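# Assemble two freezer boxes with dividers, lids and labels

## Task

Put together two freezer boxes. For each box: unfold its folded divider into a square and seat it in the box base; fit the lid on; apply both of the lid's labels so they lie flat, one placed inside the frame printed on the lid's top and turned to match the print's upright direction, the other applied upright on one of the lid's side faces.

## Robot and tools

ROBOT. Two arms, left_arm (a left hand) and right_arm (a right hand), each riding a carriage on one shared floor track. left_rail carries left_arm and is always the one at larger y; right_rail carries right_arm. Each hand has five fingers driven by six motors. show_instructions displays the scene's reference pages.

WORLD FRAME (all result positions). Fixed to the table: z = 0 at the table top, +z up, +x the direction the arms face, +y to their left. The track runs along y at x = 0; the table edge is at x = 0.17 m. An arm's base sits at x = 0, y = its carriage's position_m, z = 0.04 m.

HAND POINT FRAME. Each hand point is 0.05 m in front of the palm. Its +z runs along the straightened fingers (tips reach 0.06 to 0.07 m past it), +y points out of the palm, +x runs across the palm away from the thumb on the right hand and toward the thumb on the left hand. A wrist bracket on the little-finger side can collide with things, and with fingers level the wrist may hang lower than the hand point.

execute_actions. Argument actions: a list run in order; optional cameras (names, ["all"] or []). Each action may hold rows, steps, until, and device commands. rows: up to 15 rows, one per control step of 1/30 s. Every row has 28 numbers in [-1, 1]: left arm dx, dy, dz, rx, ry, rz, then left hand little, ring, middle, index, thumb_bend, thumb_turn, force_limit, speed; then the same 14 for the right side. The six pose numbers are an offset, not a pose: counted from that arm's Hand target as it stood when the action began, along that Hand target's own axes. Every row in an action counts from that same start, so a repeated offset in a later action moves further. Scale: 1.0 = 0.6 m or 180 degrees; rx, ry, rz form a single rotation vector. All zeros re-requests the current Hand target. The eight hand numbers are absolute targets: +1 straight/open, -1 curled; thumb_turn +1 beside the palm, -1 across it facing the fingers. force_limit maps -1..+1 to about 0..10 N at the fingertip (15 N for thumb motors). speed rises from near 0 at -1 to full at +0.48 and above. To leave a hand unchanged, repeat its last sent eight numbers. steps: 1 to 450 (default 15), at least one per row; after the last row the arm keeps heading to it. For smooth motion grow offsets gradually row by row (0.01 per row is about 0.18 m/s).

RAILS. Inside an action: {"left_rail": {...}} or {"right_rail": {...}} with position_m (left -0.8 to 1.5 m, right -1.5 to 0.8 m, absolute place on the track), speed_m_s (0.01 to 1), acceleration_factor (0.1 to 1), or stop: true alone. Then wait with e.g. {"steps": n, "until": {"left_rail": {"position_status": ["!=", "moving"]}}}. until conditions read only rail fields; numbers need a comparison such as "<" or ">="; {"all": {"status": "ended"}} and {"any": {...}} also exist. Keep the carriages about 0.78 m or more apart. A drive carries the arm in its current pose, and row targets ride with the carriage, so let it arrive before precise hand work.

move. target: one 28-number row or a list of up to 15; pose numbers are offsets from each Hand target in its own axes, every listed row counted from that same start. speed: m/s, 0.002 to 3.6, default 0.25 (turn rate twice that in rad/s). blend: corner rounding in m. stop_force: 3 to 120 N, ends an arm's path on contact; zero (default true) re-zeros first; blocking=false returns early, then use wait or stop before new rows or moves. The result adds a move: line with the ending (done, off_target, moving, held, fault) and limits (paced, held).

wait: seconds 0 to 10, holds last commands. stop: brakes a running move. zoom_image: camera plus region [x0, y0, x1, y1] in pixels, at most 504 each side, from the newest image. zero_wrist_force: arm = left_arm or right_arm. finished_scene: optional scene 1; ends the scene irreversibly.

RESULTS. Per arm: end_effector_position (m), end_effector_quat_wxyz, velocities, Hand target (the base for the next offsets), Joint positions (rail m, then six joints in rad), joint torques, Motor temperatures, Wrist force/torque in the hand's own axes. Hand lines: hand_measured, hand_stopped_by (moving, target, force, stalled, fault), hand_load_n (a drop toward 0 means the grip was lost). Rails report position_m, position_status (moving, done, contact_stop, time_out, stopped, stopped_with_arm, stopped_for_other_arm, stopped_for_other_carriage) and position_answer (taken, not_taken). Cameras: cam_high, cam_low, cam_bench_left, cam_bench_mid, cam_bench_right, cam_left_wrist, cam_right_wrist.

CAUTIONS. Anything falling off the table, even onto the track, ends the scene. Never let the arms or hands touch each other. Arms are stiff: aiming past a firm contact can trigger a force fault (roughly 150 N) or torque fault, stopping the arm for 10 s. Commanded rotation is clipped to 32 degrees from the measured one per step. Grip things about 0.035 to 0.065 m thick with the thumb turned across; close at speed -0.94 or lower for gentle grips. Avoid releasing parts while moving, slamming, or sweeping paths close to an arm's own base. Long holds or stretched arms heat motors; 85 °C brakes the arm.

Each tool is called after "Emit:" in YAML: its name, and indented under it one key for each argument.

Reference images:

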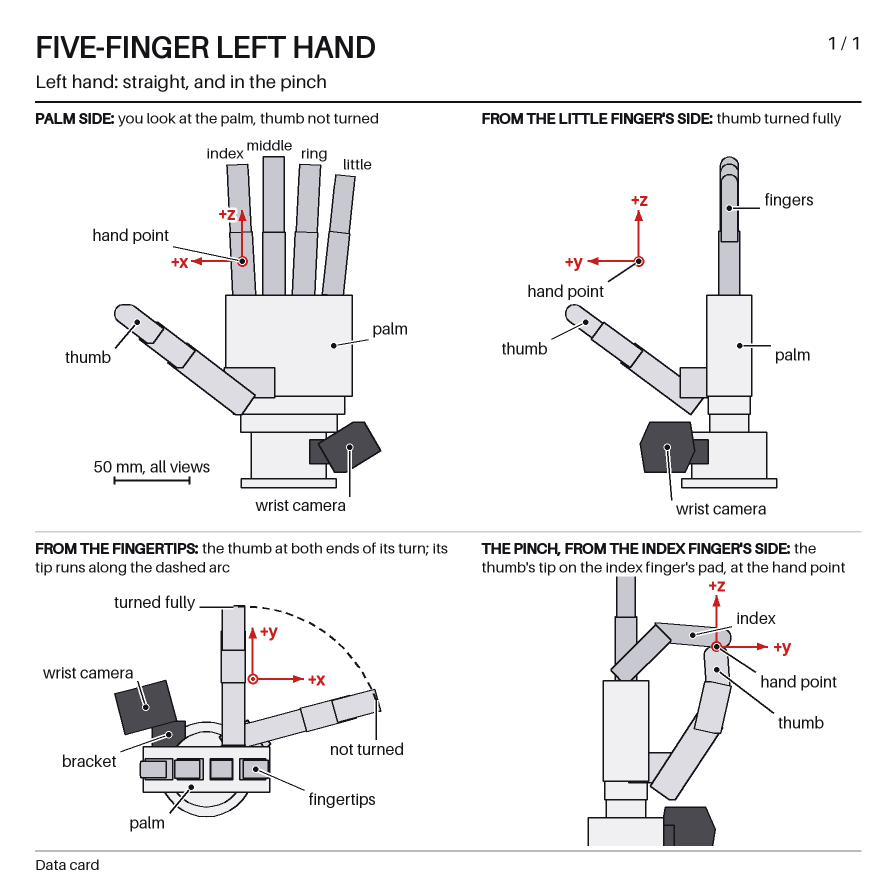

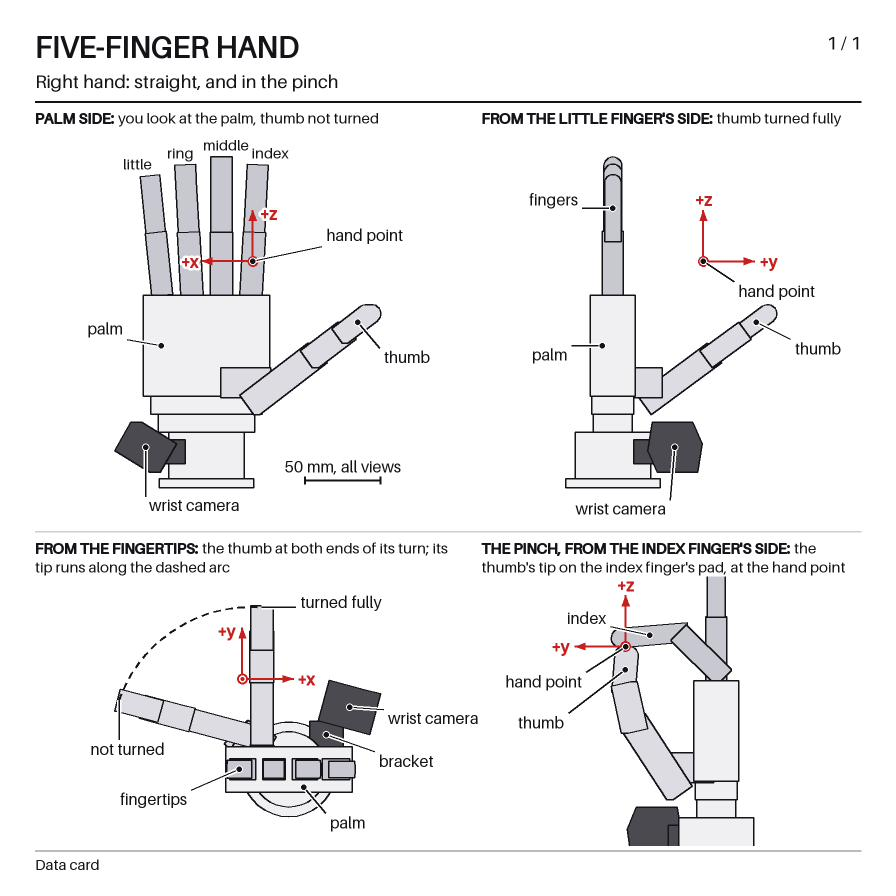

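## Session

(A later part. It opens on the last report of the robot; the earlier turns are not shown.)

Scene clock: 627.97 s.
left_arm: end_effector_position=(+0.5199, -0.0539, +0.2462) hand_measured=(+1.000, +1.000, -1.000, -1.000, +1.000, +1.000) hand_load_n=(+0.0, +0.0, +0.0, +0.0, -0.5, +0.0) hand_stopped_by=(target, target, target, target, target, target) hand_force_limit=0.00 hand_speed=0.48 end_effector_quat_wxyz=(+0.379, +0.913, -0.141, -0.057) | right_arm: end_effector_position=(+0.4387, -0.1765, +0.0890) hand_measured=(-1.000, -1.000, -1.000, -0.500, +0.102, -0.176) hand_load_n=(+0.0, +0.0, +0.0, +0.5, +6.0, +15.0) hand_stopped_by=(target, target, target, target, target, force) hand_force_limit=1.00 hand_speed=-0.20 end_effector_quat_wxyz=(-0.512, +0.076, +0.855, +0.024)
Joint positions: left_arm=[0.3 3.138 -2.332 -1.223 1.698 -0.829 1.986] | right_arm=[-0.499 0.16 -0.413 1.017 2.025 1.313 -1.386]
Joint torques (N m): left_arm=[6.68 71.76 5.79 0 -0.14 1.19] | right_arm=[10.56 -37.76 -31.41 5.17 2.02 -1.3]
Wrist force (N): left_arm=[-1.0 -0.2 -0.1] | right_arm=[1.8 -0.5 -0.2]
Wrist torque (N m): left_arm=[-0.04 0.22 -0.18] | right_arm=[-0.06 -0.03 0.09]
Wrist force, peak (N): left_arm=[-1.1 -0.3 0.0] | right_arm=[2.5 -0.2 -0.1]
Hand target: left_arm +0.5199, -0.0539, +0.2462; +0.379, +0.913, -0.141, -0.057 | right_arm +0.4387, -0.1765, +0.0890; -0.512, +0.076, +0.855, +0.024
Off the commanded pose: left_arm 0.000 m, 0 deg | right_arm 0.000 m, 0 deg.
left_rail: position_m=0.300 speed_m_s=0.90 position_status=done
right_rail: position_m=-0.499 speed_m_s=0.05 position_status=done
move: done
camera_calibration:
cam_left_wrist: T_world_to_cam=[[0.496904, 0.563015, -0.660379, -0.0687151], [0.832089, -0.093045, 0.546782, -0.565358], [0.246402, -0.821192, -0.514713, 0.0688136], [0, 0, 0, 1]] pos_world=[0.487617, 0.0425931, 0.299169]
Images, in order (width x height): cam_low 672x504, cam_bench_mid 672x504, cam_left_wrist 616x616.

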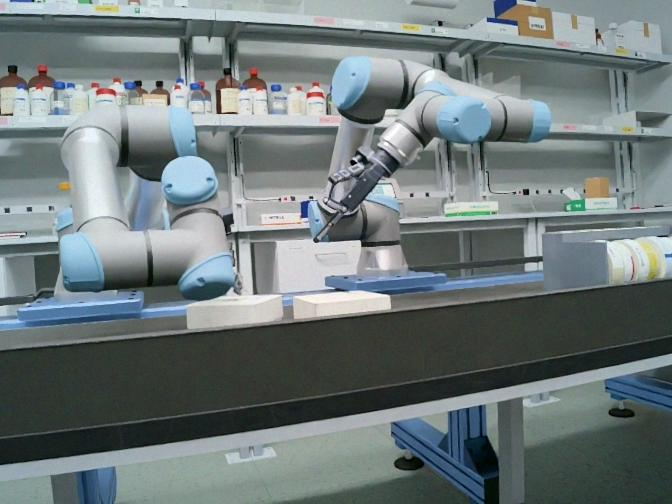

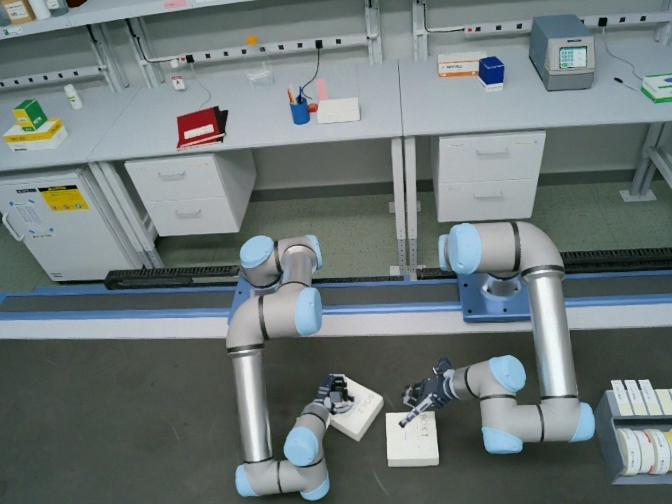

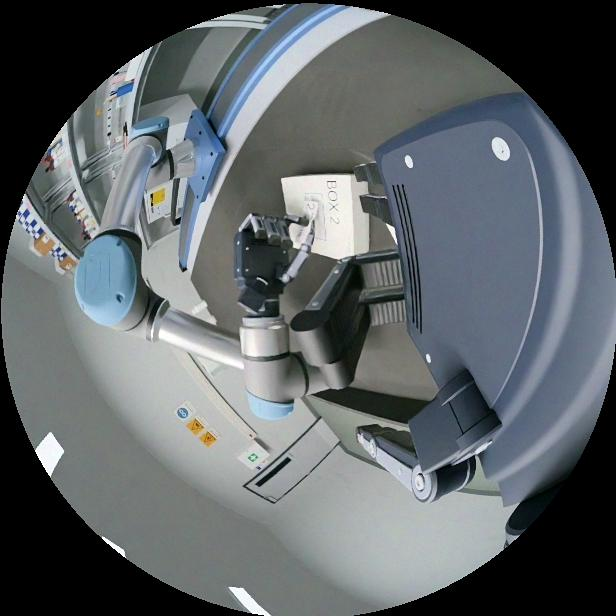

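Emit:
move:
  target: [0,0,0,0,0,0,1,1,-1,-1,1,1,0,0.48, 0.0017,0.0017,0.0137,0,0,0,-1,-1,-1,-0.5,0.1,-0.5,1.0,-0.2]
  speed: 0.06
  cameras: ["cam_left_wrist", "cam_bench_mid", "cam_low"]

Emit:
zoom_image:
  camera: "cam_left_wrist"
  region: [285, 185, 330, 230]

Emit:
zoom_image:
  camera: "cam_bench_mid"
  region: [345, 385, 370, 410]

Emit:
zoom_image:
  camera: "cam_low"
  region: [215, 270, 255, 310]

Scene clock: 629.70 s.
left_arm: end_effector_position=(+0.5199, -0.0539, +0.2462) hand_measured=(+1.000, +1.000, -1.000, -1.000, +1.000, +1.000) hand_load_n=(+0.0, +0.0, +0.0, +0.0, -0.5, +0.0) hand_stopped_by=(target, target, target, target, target, target) hand_force_limit=0.00 hand_speed=0.48 end_effector_quat_wxyz=(+0.379, +0.913, -0.141, -0.057) | right_arm: end_effector_position=(+0.4313, -0.1744, +0.0860) hand_measured=(-1.000, -1.000, -1.000, -0.500, +0.102, -0.176) hand_load_n=(+0.0, +0.0, +0.0, +0.0, +6.0, +15.0) hand_stopped_by=(target, target, target, target, target, force) hand_force_limit=1.00 hand_speed=-0.20 end_effector_quat_wxyz=(-0.512, +0.076, +0.855, +0.024)
Joint positions: left_arm=[0.3 3.138 -2.332 -1.223 1.698 -0.829 1.986] | right_arm=[-0.499 0.165 -0.422 1.047 2.003 1.308 -1.384]
Joint torques (N m): left_arm=[6.08 70.88 5.96 0.13 0.06 0.84] | right_arm=[13.46 -79.48 0.86 0.59 -1.58 0.89]
Wrist force (N): left_arm=[-1.0 0.0 0.2] | right_arm=[2.2 -0.6 -0.4]
Wrist torque (N m): left_arm=[-0.03 0.23 -0.18] | right_arm=[-0.06 -0.08 0.10]
Wrist force, peak (N): left_arm=[-1.1 -0.3 0.1] | right_arm=[2.3 -0.8 0.4]
Hand target: left_arm +0.5199, -0.0539, +0.2462; +0.379, +0.913, -0.141, -0.057 | right_arm +0.4312, -0.1744, +0.0860; -0.512, +0.076, +0.855, +0.024
Off the commanded pose: left_arm 0.000 m, 0 deg | right_arm 0.000 m, 0 deg.
left_rail: position_m=0.300 speed_m_s=0.90 position_status=done
right_rail: position_m=-0.499 speed_m_s=0.05 position_status=done
move: done
camera_calibration:
cam_left_wrist: T_world_to_cam=[[0.496904, 0.563015, -0.660379, -0.0687151], [0.832089, -0.093045, 0.546782, -0.565358], [0.246402, -0.821192, -0.514713, 0.0688136], [0, 0, 0, 1]] pos_world=[0.487617, 0.0425931, 0.299169]
Images, in order (width x height): cam_low 672x504, cam_bench_mid 672x504, cam_left_wrist 616x616.

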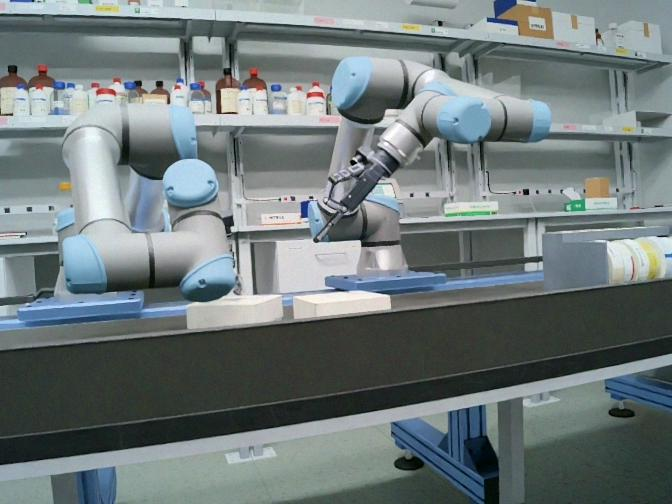

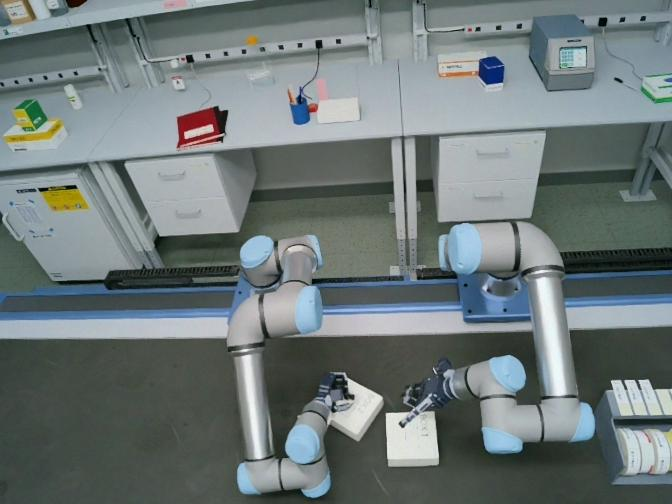

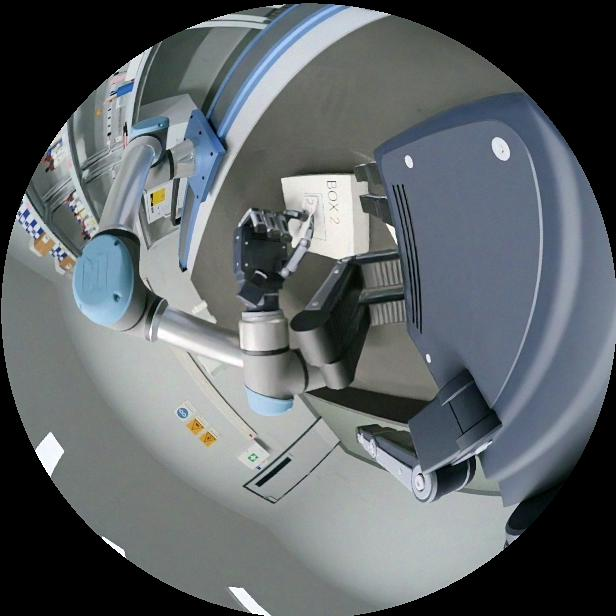

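Scaled by 11.200 from the camera's 616x616 image, which has a finer 880x880 frame.

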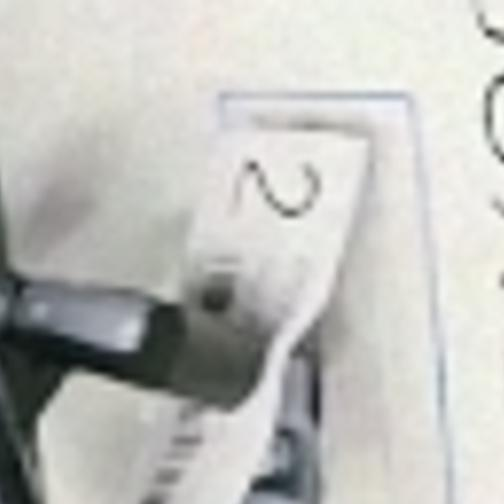

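Scaled by 20.160 from the camera's 672x504 image, which has a finer 960x720 frame.

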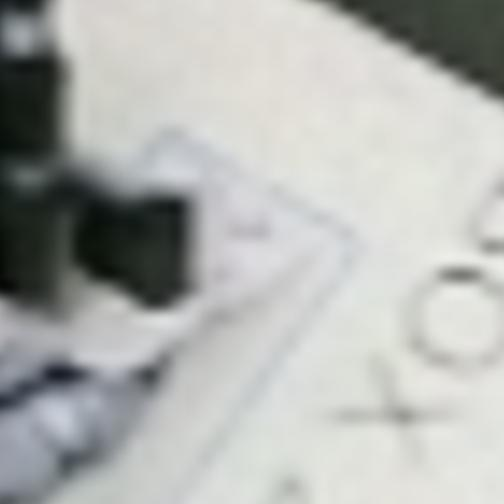

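Scaled by 12.600 from the camera's 672x504 image, which has a finer 960x720 frame.

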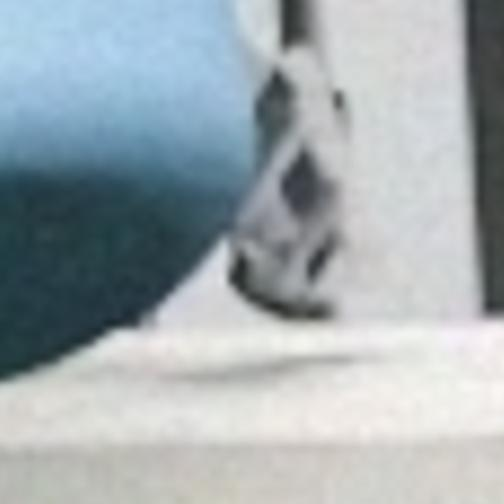

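Emit:
move:
  target:
    - [0,0,0,0,0,0,1,1,-1,-1,1,1,0,0.48, 0.0,0.0015,0.0001,0.0123,-0.0005,-0.0066,-1,-1,-1,-0.5,0.1,-0.5,1.0,-0.2]
    - [0,0,0,0,0,0,1,1,-1,-1,1,1,0,0.48, -0.0095,0.0019,0.0052,0.0123,-0.0005,-0.0066,-1,-1,-1,-0.5,0.1,-0.5,1.0,-0.2]
  speed: [0.05, 0.015]
  stop_force: 4
  cameras: ["cam_left_wrist", "cam_bench_mid", "cam_low"]

Emit:
zoom_image:
  camera: "cam_left_wrist"
  region: [285, 185, 330, 230]

Emit:
zoom_image:
  camera: "cam_low"
  region: [215, 270, 255, 310]

Emit:
zoom_image:
  camera: "cam_bench_mid"
  region: [345, 385, 370, 410]

Scene clock: 632.83 s.
left_arm: end_effector_position=(+0.5199, -0.0539, +0.2462) hand_measured=(+1.000, +1.000, -1.000, -1.000, +1.000, +1.000) hand_load_n=(+0.0, +0.0, +0.0, +0.0, +0.0, +0.0) hand_stopped_by=(target, target, target, target, target, target) hand_force_limit=0.00 hand_speed=0.48 end_effector_quat_wxyz=(+0.379, +0.913, -0.141, -0.057) | right_arm: end_effector_position=(+0.4313, -0.1735, +0.0795) hand_measured=(-1.000, -1.000, -1.000, -0.500, +0.102, -0.176) hand_load_n=(+0.0, +0.0, +0.0, +0.0, +6.5, +15.0) hand_stopped_by=(target, target, target, target, target, force) hand_force_limit=1.00 hand_speed=-0.20 end_effector_quat_wxyz=(-0.513, +0.057, +0.857, +0.012)
Joint positions: left_arm=[0.3 3.138 -2.332 -1.223 1.698 -0.829 1.986] | right_arm=[-0.499 0.178 -0.396 1.011 2.017 1.335 -1.399]
Joint torques (N m): left_arm=[5.64 70.96 6.14 0.26 0.21 0.78] | right_arm=[12.19 -37.15 -33.48 0.8 2.13 -1.39]
Wrist force (N): left_arm=[-0.9 0.0 0.1] | right_arm=[2.4 -0.4 -0.1]
Wrist torque (N m): left_arm=[-0.02 0.22 -0.18] | right_arm=[-0.04 -0.10 0.13]
Wrist force, peak (N): left_arm=[-1.2 -0.2 0.0] | right_arm=[2.5 -0.4 0.1]
Hand target: left_arm +0.5199, -0.0539, +0.2462; +0.379, +0.913, -0.141, -0.057 | right_arm +0.4313, -0.1735, +0.0795; -0.513, +0.057, +0.857, +0.012
Off the commanded pose: left_arm 0.000 m, 0 deg | right_arm 0.000 m, 0 deg.
left_rail: position_m=0.300 speed_m_s=0.90 position_status=done
right_rail: position_m=-0.499 speed_m_s=0.05 position_status=done
move: done
camera_calibration:
cam_left_wrist: T_world_to_cam=[[0.496904, 0.563015, -0.660379, -0.0687151], [0.832089, -0.093045, 0.546782, -0.565358], [0.246402, -0.821192, -0.514713, 0.0688136], [0, 0, 0, 1]] pos_world=[0.487617, 0.0425931, 0.299169]
Images, in order (width x height): cam_low 672x504, cam_bench_mid 672x504, cam_left_wrist 616x616.

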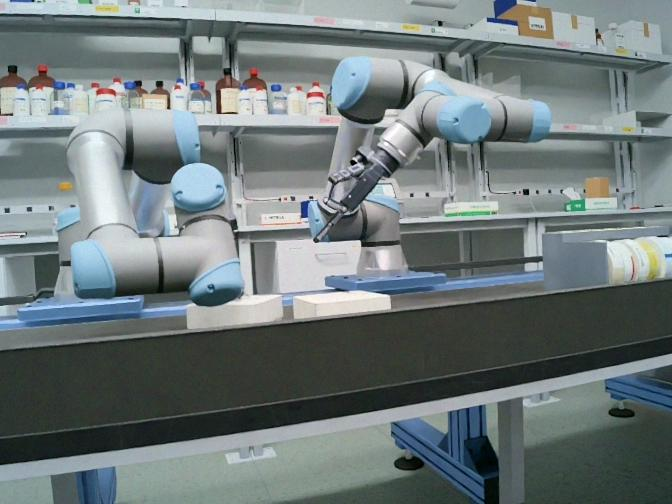

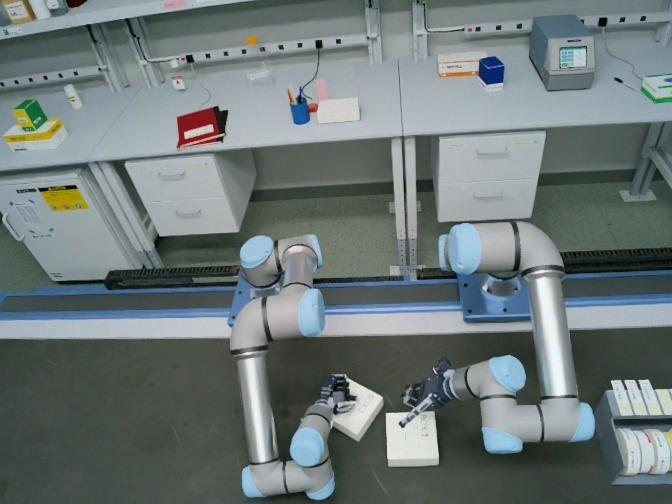

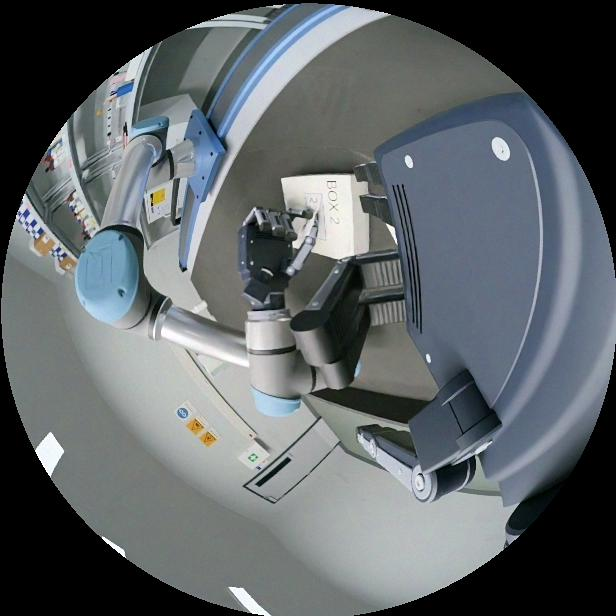

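Scaled by 11.200 from the camera's 616x616 image, which has a finer 880x880 frame.

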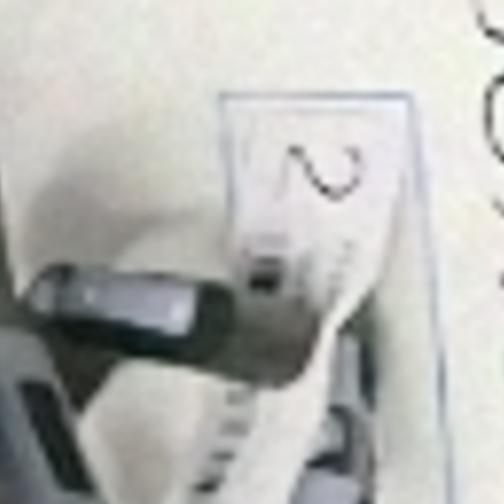

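Scaled by 12.600 from the camera's 672x504 image, which has a finer 960x720 frame.

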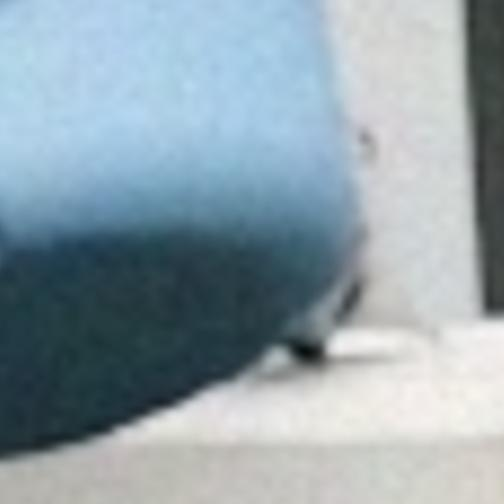

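Scaled by 20.160 from the camera's 672x504 image, which has a finer 960x720 frame.

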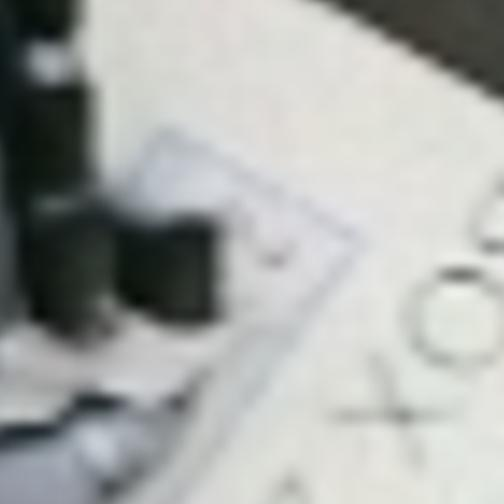

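Emit:
move:
  target: [0,0,0,0,0,0,1,1,-1,-1,1,1,0,0.48, -0.0037,0.0002,0.002,0,0,0,-1,-1,-1,-0.5,0.1,-0.5,1.0,-0.2]
  speed: 0.012
  stop_force: 4
  cameras: []

Emit:
move:
  target: [0,0,0,0,0,0,1,1,-1,-1,1,1,0,0.48, 0.0073,-0.0003,-0.004,0,0,0,-1,-1,-1,-0.5,0.1,-0.5,1.0,-0.2]
  speed: 0.03
  cameras: ["cam_left_wrist", "cam_low"]

Emit:
zoom_image:
  camera: "cam_left_wrist"
  region: [285, 185, 330, 230]

Emit:
zoom_image:
  camera: "cam_low"
  region: [215, 270, 255, 310]

Scene clock: 635.37 s.
left_arm: end_effector_position=(+0.5199, -0.0539, +0.2462) hand_measured=(+1.000, +1.000, -1.000, -1.000, +1.000, +1.000) hand_load_n=(+0.0, +0.0, +0.0, +0.0, +0.0, +0.0) hand_stopped_by=(target, target, target, target, target, target) hand_force_limit=0.00 hand_speed=0.48 end_effector_quat_wxyz=(+0.379, +0.913, -0.141, -0.057) | right_arm: end_effector_position=(+0.4313, -0.1735, +0.0772) hand_measured=(-1.000, -1.000, -1.000, -0.500, +0.102, -0.176) hand_load_n=(+0.0, +0.0, +0.0, +0.0, +6.0, +14.0) hand_stopped_by=(target, target, target, target, target, force) hand_force_limit=1.00 hand_speed=-0.20 end_effector_quat_wxyz=(-0.513, +0.057, +0.857, +0.012)
Joint positions: left_arm=[0.3 3.138 -2.332 -1.223 1.698 -0.829 1.986] | right_arm=[-0.499 0.178 -0.393 1.01 2.015 1.335 -1.399]
Joint torques (N m): left_arm=[6.48 70.5 7.51 0.02 0.1 0.69] | right_arm=[12.48 -62.8 -24.72 2.78 0.94 -0.76]
Wrist force (N): left_arm=[-1.0 -0.1 0.0] | right_arm=[5.6 -0.8 -2.3]
Wrist torque (N m): left_arm=[-0.03 0.23 -0.18] | right_arm=[-0.06 -0.13 0.11]
Wrist force, peak (N): left_arm=[-1.2 -0.4 -0.1] | right_arm=[6.1 -1.4 -3.1]
Hand target: left_arm +0.5199, -0.0539, +0.2462; +0.379, +0.913, -0.141, -0.057 | right_arm +0.4313, -0.1735, +0.0772; -0.513, +0.057, +0.857, +0.012
Off the commanded pose: left_arm 0.000 m, 0 deg | right_arm 0.000 m, 0 deg.
left_rail: position_m=0.300 speed_m_s=0.90 position_status=done
right_rail: position_m=-0.499 speed_m_s=0.05 position_status=done
move: contact (right_arm)
No camera images: "cameras" was empty.

Scene clock: 636.07 s.
left_arm: end_effector_position=(+0.5199, -0.0539, +0.2462) hand_measured=(+1.000, +1.000, -1.000, -1.000, +1.000, +1.000) hand_load_n=(+0.0, +0.0, +0.0, +0.0, +0.0, +0.0) hand_stopped_by=(target, target, target, target, target, target) hand_force_limit=0.00 hand_speed=0.48 end_effector_quat_wxyz=(+0.379, +0.913, -0.141, -0.057) | right_arm: end_effector_position=(+0.4314, -0.1734, +0.0822) hand_measured=(-1.000, -1.000, -1.000, -0.500, +0.102, -0.176) hand_load_n=(+0.0, +0.0, +0.0, +0.5, +6.0, +15.0) hand_stopped_by=(target, target, target, target, target, force) hand_force_limit=1.00 hand_speed=-0.20 end_effector_quat_wxyz=(-0.513, +0.057, +0.857, +0.012)
Joint positions: left_arm=[0.3 3.138 -2.332 -1.223 1.698 -0.829 1.986] | right_arm=[-0.499 0.178 -0.401 1.012 2.021 1.335 -1.399]
Joint torques (N m): left_arm=[6.5 70.62 6.8 0.04 -0.01 0.72] | right_arm=[11.31 -82.14 0.31 5.22 1.45 -0.85]
Wrist force (N): left_arm=[-0.9 -0.1 -0.1] | right_arm=[2.1 -0.4 0.1]
Wrist torque (N m): left_arm=[-0.03 0.21 -0.18] | right_arm=[-0.05 -0.07 0.12]
Wrist force, peak (N): left_arm=[-1.1 -0.2 0.0] | right_arm=[6.4 -1.3 -2.7]
Hand target: left_arm +0.5199, -0.0539, +0.2462; +0.379, +0.913, -0.141, -0.057 | right_arm +0.4314, -0.1735, +0.0822; -0.513, +0.057, +0.857, +0.012
Off the commanded pose: left_arm 0.000 m, 0 deg | right_arm 0.000 m, 0 deg.
left_rail: position_m=0.300 speed_m_s=0.90 position_status=done
right_rail: position_m=-0.499 speed_m_s=0.05 position_status=done
move: done
camera_calibration:
cam_left_wrist: T_world_to_cam=[[0.496904, 0.563015, -0.660379, -0.0687151], [0.832089, -0.093045, 0.546782, -0.565358], [0.246402, -0.821192, -0.514713, 0.0688136], [0, 0, 0, 1]] pos_world=[0.487617, 0.0425931, 0.299169]
Images, in order (width x height): cam_low 672x504, cam_left_wrist 616x616.

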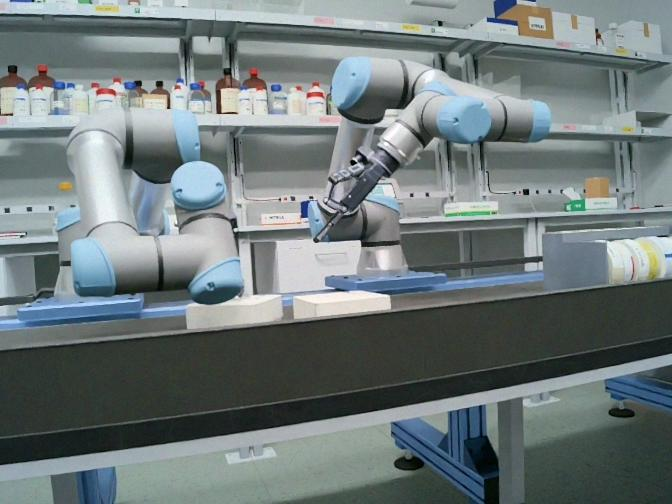

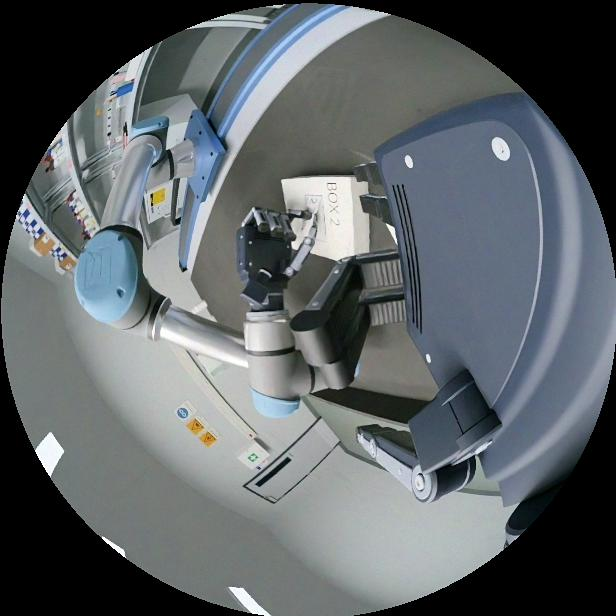

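Scaled by 11.200 from the camera's 616x616 image, which has a finer 880x880 frame.

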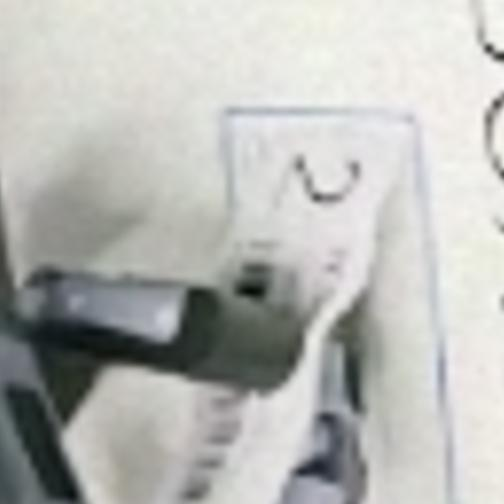

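Scaled by 12.600 from the camera's 672x504 image, which has a finer 960x720 frame.

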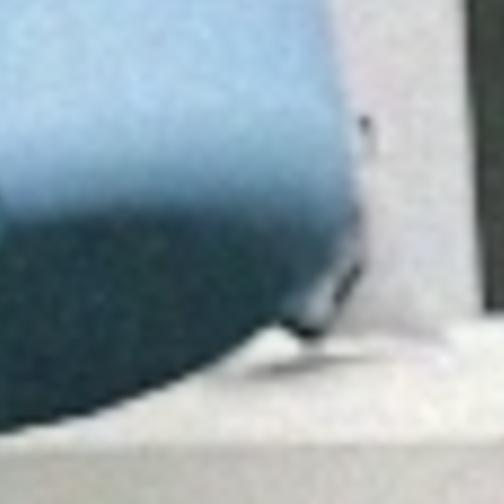

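Emit:
move:
  target:
    - [0,0,0,0,0,0,1,1,-1,-1,1,1,0,0.48, 0,0,0,0,0,0,-1,-1,-1,-0.5,0.1,-0.04,1.0,-0.2]
    - [0,0,0,0,0,0,1,1,-1,-1,1,1,0,0.48, 0.0037,-0.0835,-0.002,0,0,0,-1,-1,-1,-0.5,0.1,-0.04,1.0,-0.2]
    - [0,0,0,0,0,0,1,1,-1,-1,1,1,0,0.48, 0.0918,-0.0873,-0.0495,0,0,0,-1,-1,-1,-0.5,0.1,-0.04,1.0,-0.2]
  speed: [0.05, 0.06, 0.15]
  blend: [0, 0.005, 0]
  cameras: ["cam_left_wrist", "cam_low", "cam_right_wrist", "cam_bench_mid"]

Emit:
zoom_image:
  camera: "cam_left_wrist"
  region: [270, 170, 350, 250]

Emit:
zoom_image:
  camera: "cam_low"
  region: [180, 240, 290, 350]

Emit:
zoom_image:
  camera: "cam_bench_mid"
  region: [320, 370, 390, 440]

Scene clock: 639.23 s.
left_arm: end_effector_position=(+0.5199, -0.0539, +0.2462) hand_measured=(+1.000, +1.000, -1.000, -1.000, +1.000, +1.000) hand_load_n=(+0.0, -0.5, +0.0, +0.0, +0.0, +0.0) hand_stopped_by=(target, target, target, target, target, target) hand_force_limit=0.00 hand_speed=0.48 end_effector_quat_wxyz=(+0.379, +0.913, -0.141, -0.057) | right_arm: end_effector_position=(+0.4259, -0.2232, +0.1466) hand_measured=(-1.000, -1.000, -1.000, -0.500, +0.100, -0.040) hand_load_n=(+0.0, +0.0, +0.0, +0.0, +0.0, +0.0) hand_stopped_by=(target, target, target, target, target, target) hand_force_limit=1.00 hand_speed=-0.20 end_effector_quat_wxyz=(-0.513, +0.057, +0.857, +0.012)
Joint positions: left_arm=[0.3 3.138 -2.332 -1.223 1.698 -0.829 1.986] | right_arm=[-0.499 0.104 -0.548 1.134 2.054 1.4 -1.436]
Joint torques (N m): left_arm=[5.12 70.57 6.56 0.29 0.15 0.86] | right_arm=[-7.77 -77.25 -5.07 5.14 2.11 -1.45]
Wrist force (N): left_arm=[-0.9 0.0 0.0] | right_arm=[2.4 -0.8 0.3]
Wrist torque (N m): left_arm=[-0.02 0.20 -0.18] | right_arm=[-0.10 -0.09 0.10]
Wrist force, peak (N): left_arm=[-1.1 -0.3 0.0] | right_arm=[2.8 1.6 0.7]
Hand target: left_arm +0.5199, -0.0539, +0.2462; +0.379, +0.913, -0.141, -0.057 | right_arm +0.4259, -0.2232, +0.1467; -0.513, +0.057, +0.857, +0.012
Off the commanded pose: left_arm 0.000 m, 0 deg | right_arm 0.000 m, 0 deg.
left_rail: position_m=0.300 speed_m_s=0.90 position_status=done
right_rail: position_m=-0.499 speed_m_s=0.05 position_status=done
move: done
camera_calibration:
cam_left_wrist: T_world_to_cam=[[0.496904, 0.563015, -0.660379, -0.0687151], [0.832089, -0.093045, 0.546782, -0.565358], [0.246402, -0.821192, -0.514713, 0.0688136], [0, 0, 0, 1]] pos_world=[0.487617, 0.0425931, 0.299169]
cam_right_wrist: T_world_to_cam=[[-0.0335763, 0.984101, 0.174406, 0.213601], [0.889079, 0.10912, -0.444557, -0.296885], [-0.45652, 0.140134, -0.878608, 0.464172], [0, 0, 0, 1]] pos_world=[0.483031, -0.242855, 0.238589]
Images, in order (width x height): cam_low 672x504, cam_bench_mid 672x504, cam_left_wrist 616x616, cam_right_wrist 616x616.

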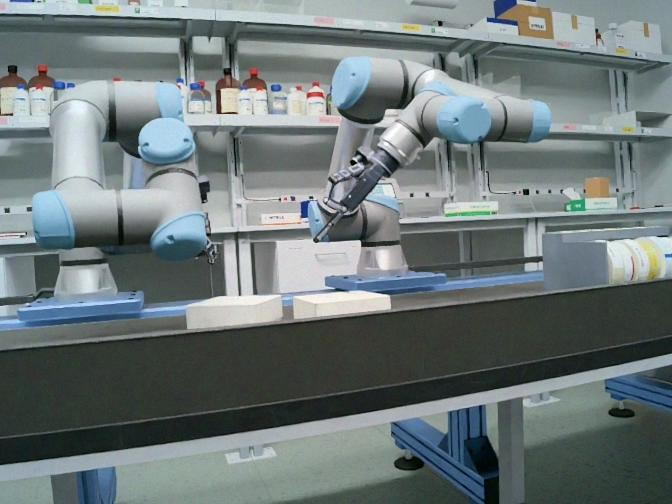

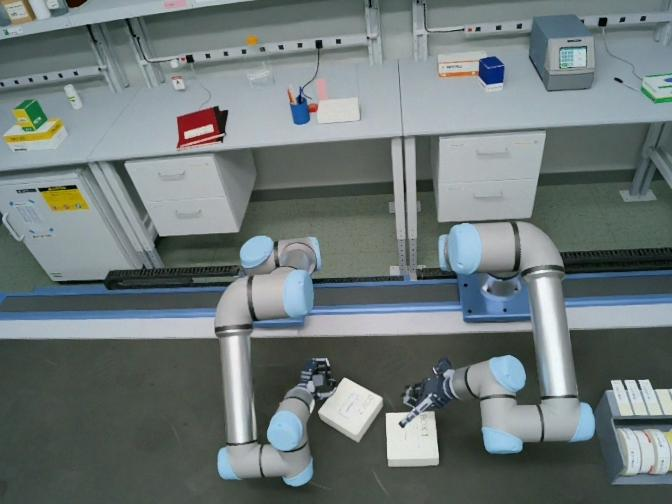

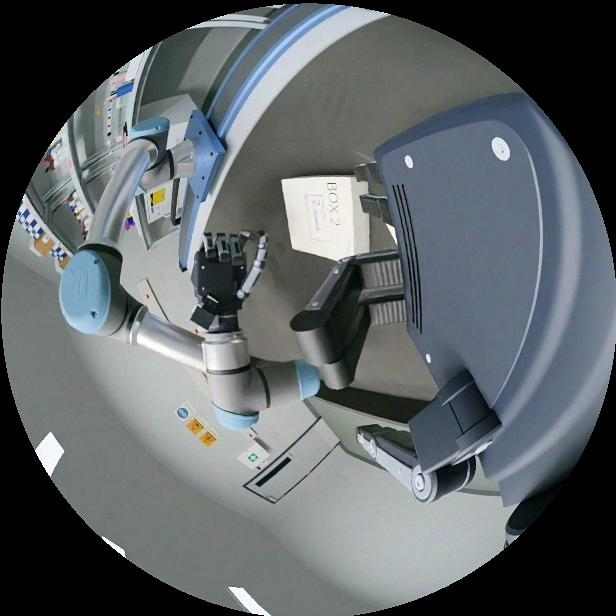

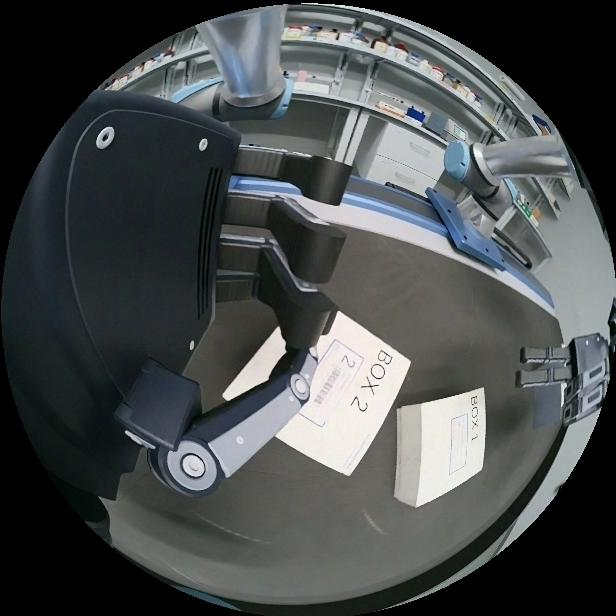

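Scaled by 6.300 from the camera's 616x616 image, which has a finer 880x880 frame.

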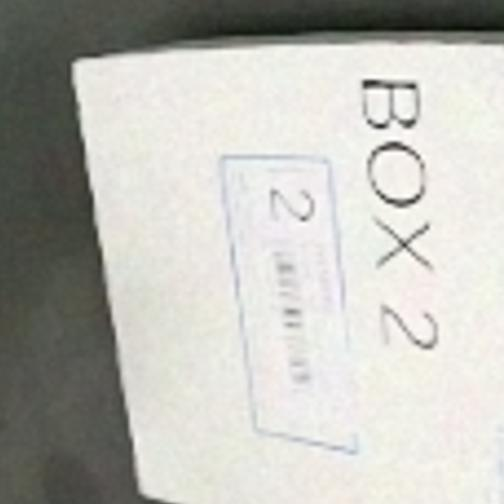

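Scaled by 4.582 from the camera's 672x504 image, which has a finer 960x720 frame.

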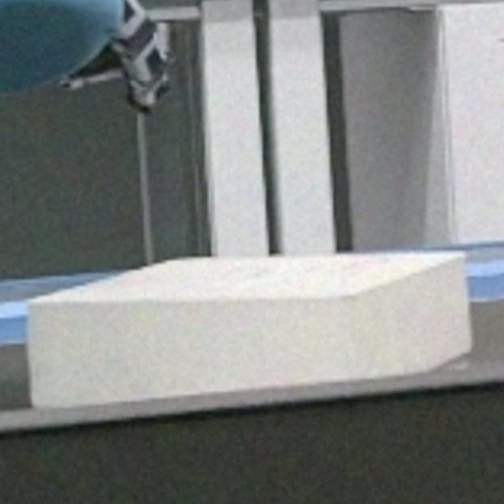

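Scaled by 7.200 from the camera's 672x504 image, which has a finer 960x720 frame.

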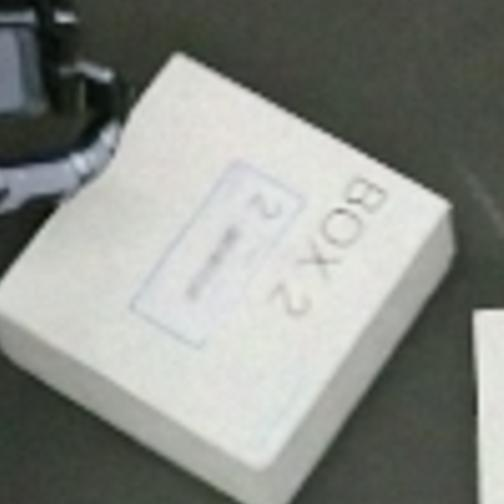

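Emit:
zoom_image:
  camera: "cam_left_wrist"
  region: [295, 190, 335, 250]

Emit:
zoom_image:
  camera: "cam_right_wrist"
  region: [290, 330, 380, 440]

Emit:
zoom_image:
  camera: "cam_bench_mid"
  region: [335, 390, 365, 420]

Emit:
zoom_image:
  camera: "cam_low"
  region: [215, 285, 265, 315]

Scaled by 8.400 from the camera's 616x616 image, which has a finer 880x880 frame.

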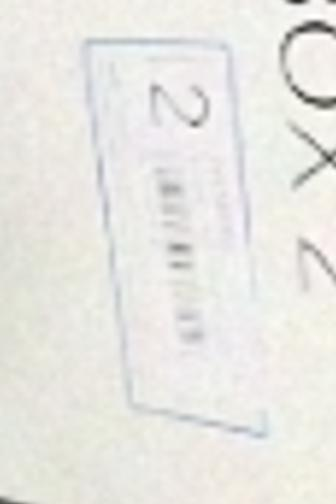

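Scaled by 4.582 from the camera's 616x616 image, which has a finer 880x880 frame.

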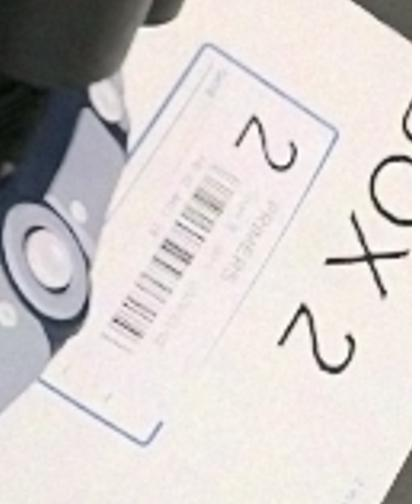

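Scaled by 16.800 from the camera's 672x504 image, which has a finer 960x720 frame.

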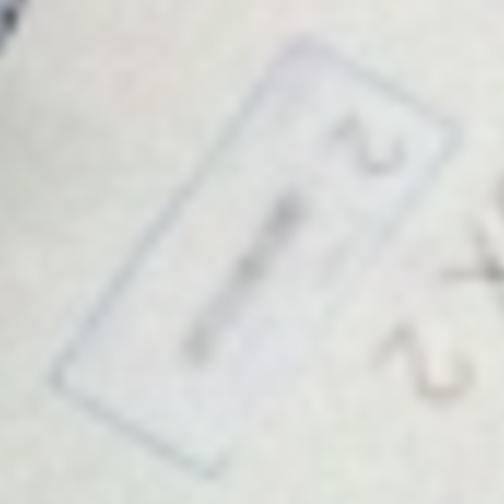

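Scaled by 10.080 from the camera's 672x504 image, which has a finer 960x720 frame.

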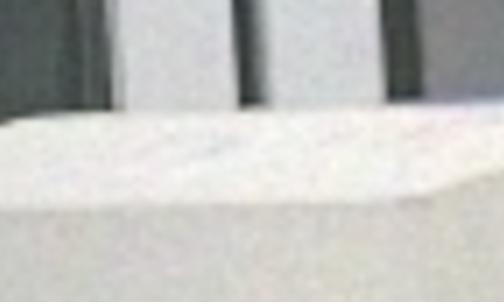

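Emit:
move:
  target: [-0.1045,0.1383,-0.215,0,0,0,-1,-1,-1,-1,1,1,0,0.48, -0.1147,0.079,-0.0547,-0.088,-0.3337,0.1235,-1,-1,-1,-1,0.5,1,1.0,0.48]
  speed: 0.45
  cameras: ["cam_right_wrist"]

Scene clock: 648.37 s.
left_arm: end_effector_position=(+0.4697, -0.0039, +0.3959) hand_measured=(-1.000, -1.000, -1.000, -1.000, +1.000, +1.000) hand_load_n=(+0.0, +0.0, +0.0, +0.0, +0.0, +0.0) hand_stopped_by=(target, target, target, target, target, target) hand_force_limit=0.00 hand_speed=0.48 end_effector_quat_wxyz=(+0.379, +0.913, -0.141, -0.057) | right_arm: end_effector_position=(+0.4921, -0.1845, +0.1000) hand_measured=(-1.000, -1.000, -1.000, -1.000, +0.500, +1.000) hand_load_n=(+0.0, +0.0, +0.0, +0.0, +0.0, +0.0) hand_stopped_by=(target, target, target, target, target, target) hand_force_limit=1.00 hand_speed=0.48 end_effector_quat_wxyz=(+0.000, +0.278, +0.961, +0.000)
Joint positions: left_arm=[0.3 3.238 -2.073 -1.276 1.408 -0.861 2.112] | right_arm=[-0.499 0.312 -0.923 1.433 1.062 1.57 -0.695]
Joint torques (N m): left_arm=[9.06 63.47 30.21 -5.48 -0.7 1.45] | right_arm=[9.94 -63.99 -0.48 0.63 2.15 1.34]
Wrist force (N): left_arm=[-0.9 0.0 0.1] | right_arm=[0.1 0.0 -0.8]
Wrist torque (N m): left_arm=[-0.02 0.22 -0.17] | right_arm=[0.03 0.00 -0.11]
Wrist force, peak (N): left_arm=[-1.2 0.9 1.5] | right_arm=[1.0 -2.3 -0.8]
Hand target: left_arm +0.4696, -0.0039, +0.3960; +0.379, +0.913, -0.141, -0.057 | right_arm +0.4921, -0.1845, +0.1000; +0.000, +0.278, +0.961, +0.000
Off the commanded pose: left_arm 0.000 m, 0 deg | right_arm 0.000 m, 0 deg.
left_rail: position_m=0.300 speed_m_s=0.90 position_status=done
right_rail: position_m=-0.499 speed_m_s=0.05 position_status=done
move: done
camera_calibration:
cam_right_wrist: T_world_to_cam=[[0.303144, 0.952628, -0.0245786, 0.0343012], [0.793691, -0.238125, 0.559778, -0.498194], [0.527407, -0.189201, -0.828278, -0.102009], [0, 0, 0, 1]] pos_world=[0.438814, -0.170609, 0.195229]
Images, in order (width x height): cam_right_wrist 616x616.

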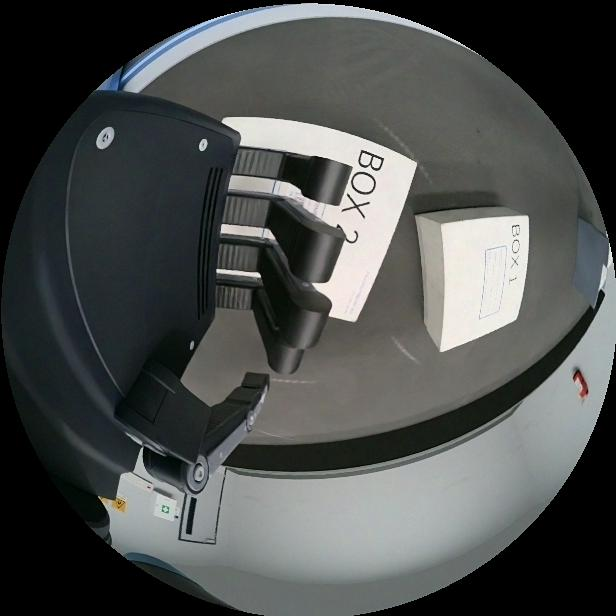

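Emit:
execute_actions:
  actions:
    - {"left_rail":{"position_m":1.2},"rows":[[0,0,0,0,0,0,-1,-1,-1,-1,1,1,0,0.48,0,0,0.004,0,0,0,-1,-1,-1,-1,0.5,1,1.0,0.48],[0,0,0,0,0,0,-1,-1,-1,-1,1,1,0,0.48,0,0,0.008,0,0,0,-1,-1,-1,-1,0.5,1,1.0,0.48],[0,0,0,0,0,0,-1,-1,-1,-1,1,1,0,0.48,0,0,0.012,0,0,0,-1,-1,-1,-1,0.5,1,1.0,0.48],[0,0,0,0,0,0,-1,-1,-1,-1,1,1,0,0.48,0,0,0.016,0,0,0,-1,-1,-1,-1,0.5,1,1.0,0.48],[0,0,0,0,0,0,-1,-1,-1,-1,1,1,0,0.48,0,0,0.02,0,0,0,-1,-1,-1,-1,0.5,1,1.0,0.48],[0,0,0,0,0,0,-1,-1,-1,-1,1,1,0,0.48,0,0,0.024,0,0,0,-1,-1,-1,-1,0.5,1,1.0,0.48],[0,0,0,0,0,0,-1,-1,-1,-1,1,1,0,0.48,0,0,0.028,0,0,0,-1,-1,-1,-1,0.5,1,1.0,0.48],[0,0,0,0,0,0,-1,-1,-1,-1,1,1,0,0.48,0,0,0.032,0,0,0,-1,-1,-1,-1,0.5,1,1.0,0.48],[0,0,0,0,0,0,-1,-1,-1,-1,1,1,0,0.48,0,0,0.036,0,0,0,-1,-1,-1,-1,0.5,1,1.0,0.48],[0,0,0,0,0,0,-1,-1,-1,-1,1,1,0,0.48,0,0,0.04,0,0,0,-1,-1,-1,-1,0.5,1,1.0,0.48],[0,0,0,0,0,0,-1,-1,-1,-1,1,1,0,0.48,0,0,0.044,0,0,0,-1,-1,-1,-1,0.5,1,1.0,0.48],[0,0,0,0,0,0,-1,-1,-1,-1,1,1,0,0.48,0,0,0.048,0,0,0,-1,-1,-1,-1,0.5,1,1.0,0.48],[0,0,0,0,0,0,-1,-1,-1,-1,1,1,0,0.48,0,0,0.052,0,0,0,-1,-1,-1,-1,0.5,1,1.0,0.48],[0,0,0,0,0,0,-1,-1,-1,-1,1,1,0,0.48,0,0,0.056,0,0,0,-1,-1,-1,-1,0.5,1,1.0,0.48],[0,0,0,0,0,0,-1,-1,-1,-1,1,1,0,0.48,0,0,0.058,0,0,0,-1,-1,-1,-1,0.5,1,1.0,0.48]],"steps":75,"until":{"left_rail":{"position_status":["!=","moving"]}}}
  cameras: ["cam_bench_mid","cam_right_wrist","cam_low"]

Scene clock: 655.63 s.
left_arm: end_effector_position=(+0.4696, +0.8961, +0.3960) hand_measured=(-1.000, -1.000, -1.000, -1.000, +1.000, +1.000) hand_load_n=(+0.0, +0.0, +0.0, +0.0, +0.0, +0.0) hand_stopped_by=(target, target, target, target, target, target) hand_force_limit=0.00 hand_speed=0.48 end_effector_quat_wxyz=(+0.379, +0.913, -0.141, -0.057) | right_arm: end_effector_position=(+0.4921, -0.1845, +0.0652) hand_measured=(-1.000, -1.000, -1.000, -1.000, +0.500, +1.000) hand_load_n=(+0.0, +0.0, +0.0, +0.0, +0.0, +0.0) hand_stopped_by=(target, target, target, target, target, target) hand_force_limit=1.00 hand_speed=0.48 end_effector_quat_wxyz=(+0.000, +0.278, +0.961, +0.000)
Joint positions: left_arm=[1.2 3.238 -2.073 -1.276 1.408 -0.861 2.112] | right_arm=[-0.499 0.312 -0.88 1.46 0.991 1.57 -0.695]
Joint torques (N m): left_arm=[-6.65 57.76 27.15 -4.02 -0.24 0.86] | right_arm=[10.05 -28.25 0.37 0.84 -1.78 1.06]
Wrist force (N): left_arm=[-0.9 0.0 0.2] | right_arm=[-0.2 0.1 -0.7]
Wrist torque (N m): left_arm=[-0.02 0.21 -0.17] | right_arm=[0.03 0.00 -0.15]
Wrist force, peak (N): left_arm=[-0.8 -1.2 -0.6] | right_arm=[0.1 -0.1 -1.5]
Hand target: left_arm +0.4696, +0.8961, +0.3960; +0.379, +0.913, -0.141, -0.057 | right_arm +0.4921, -0.1845, +0.0652; +0.000, +0.278, +0.961, +0.000
Off the commanded pose: left_arm 0.000 m, 0 deg | right_arm 0.000 m, 0 deg.
left_rail: position_m=1.200 speed_m_s=0.90 position_status=done
right_rail: position_m=-0.499 speed_m_s=0.05 position_status=done
camera_calibration:
cam_right_wrist: T_world_to_cam=[[0.303181, 0.952615, -0.0246308, 0.0334361], [0.793636, -0.238108, 0.559863, -0.4787], [0.527469, -0.189288, -0.828219, -0.130884], [0, 0, 0, 1]] pos_world=[0.438814, -0.170609, 0.16043]
Images, in order (width x height): cam_low 672x504, cam_bench_mid 672x504, cam_right_wrist 616x616.

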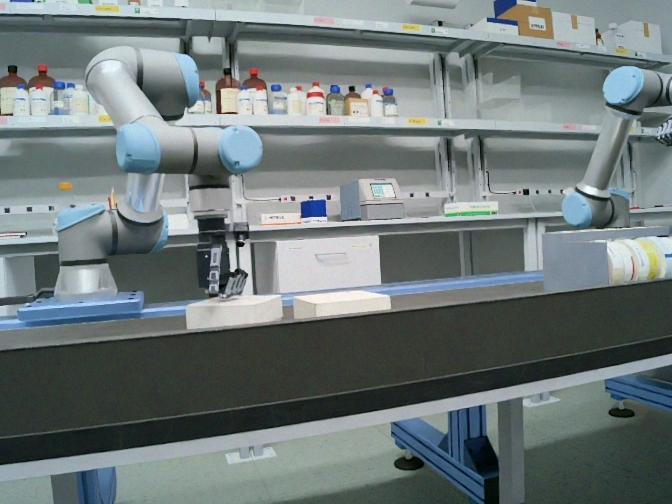

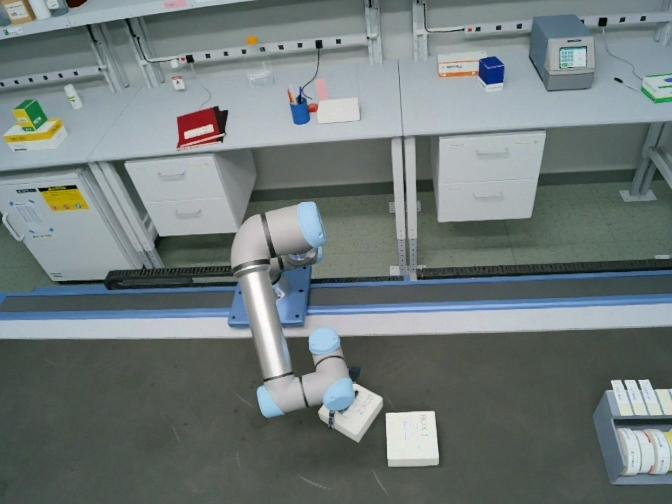

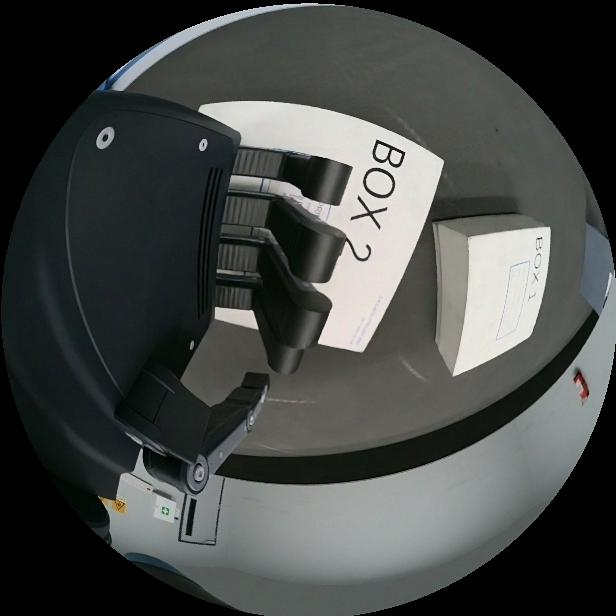

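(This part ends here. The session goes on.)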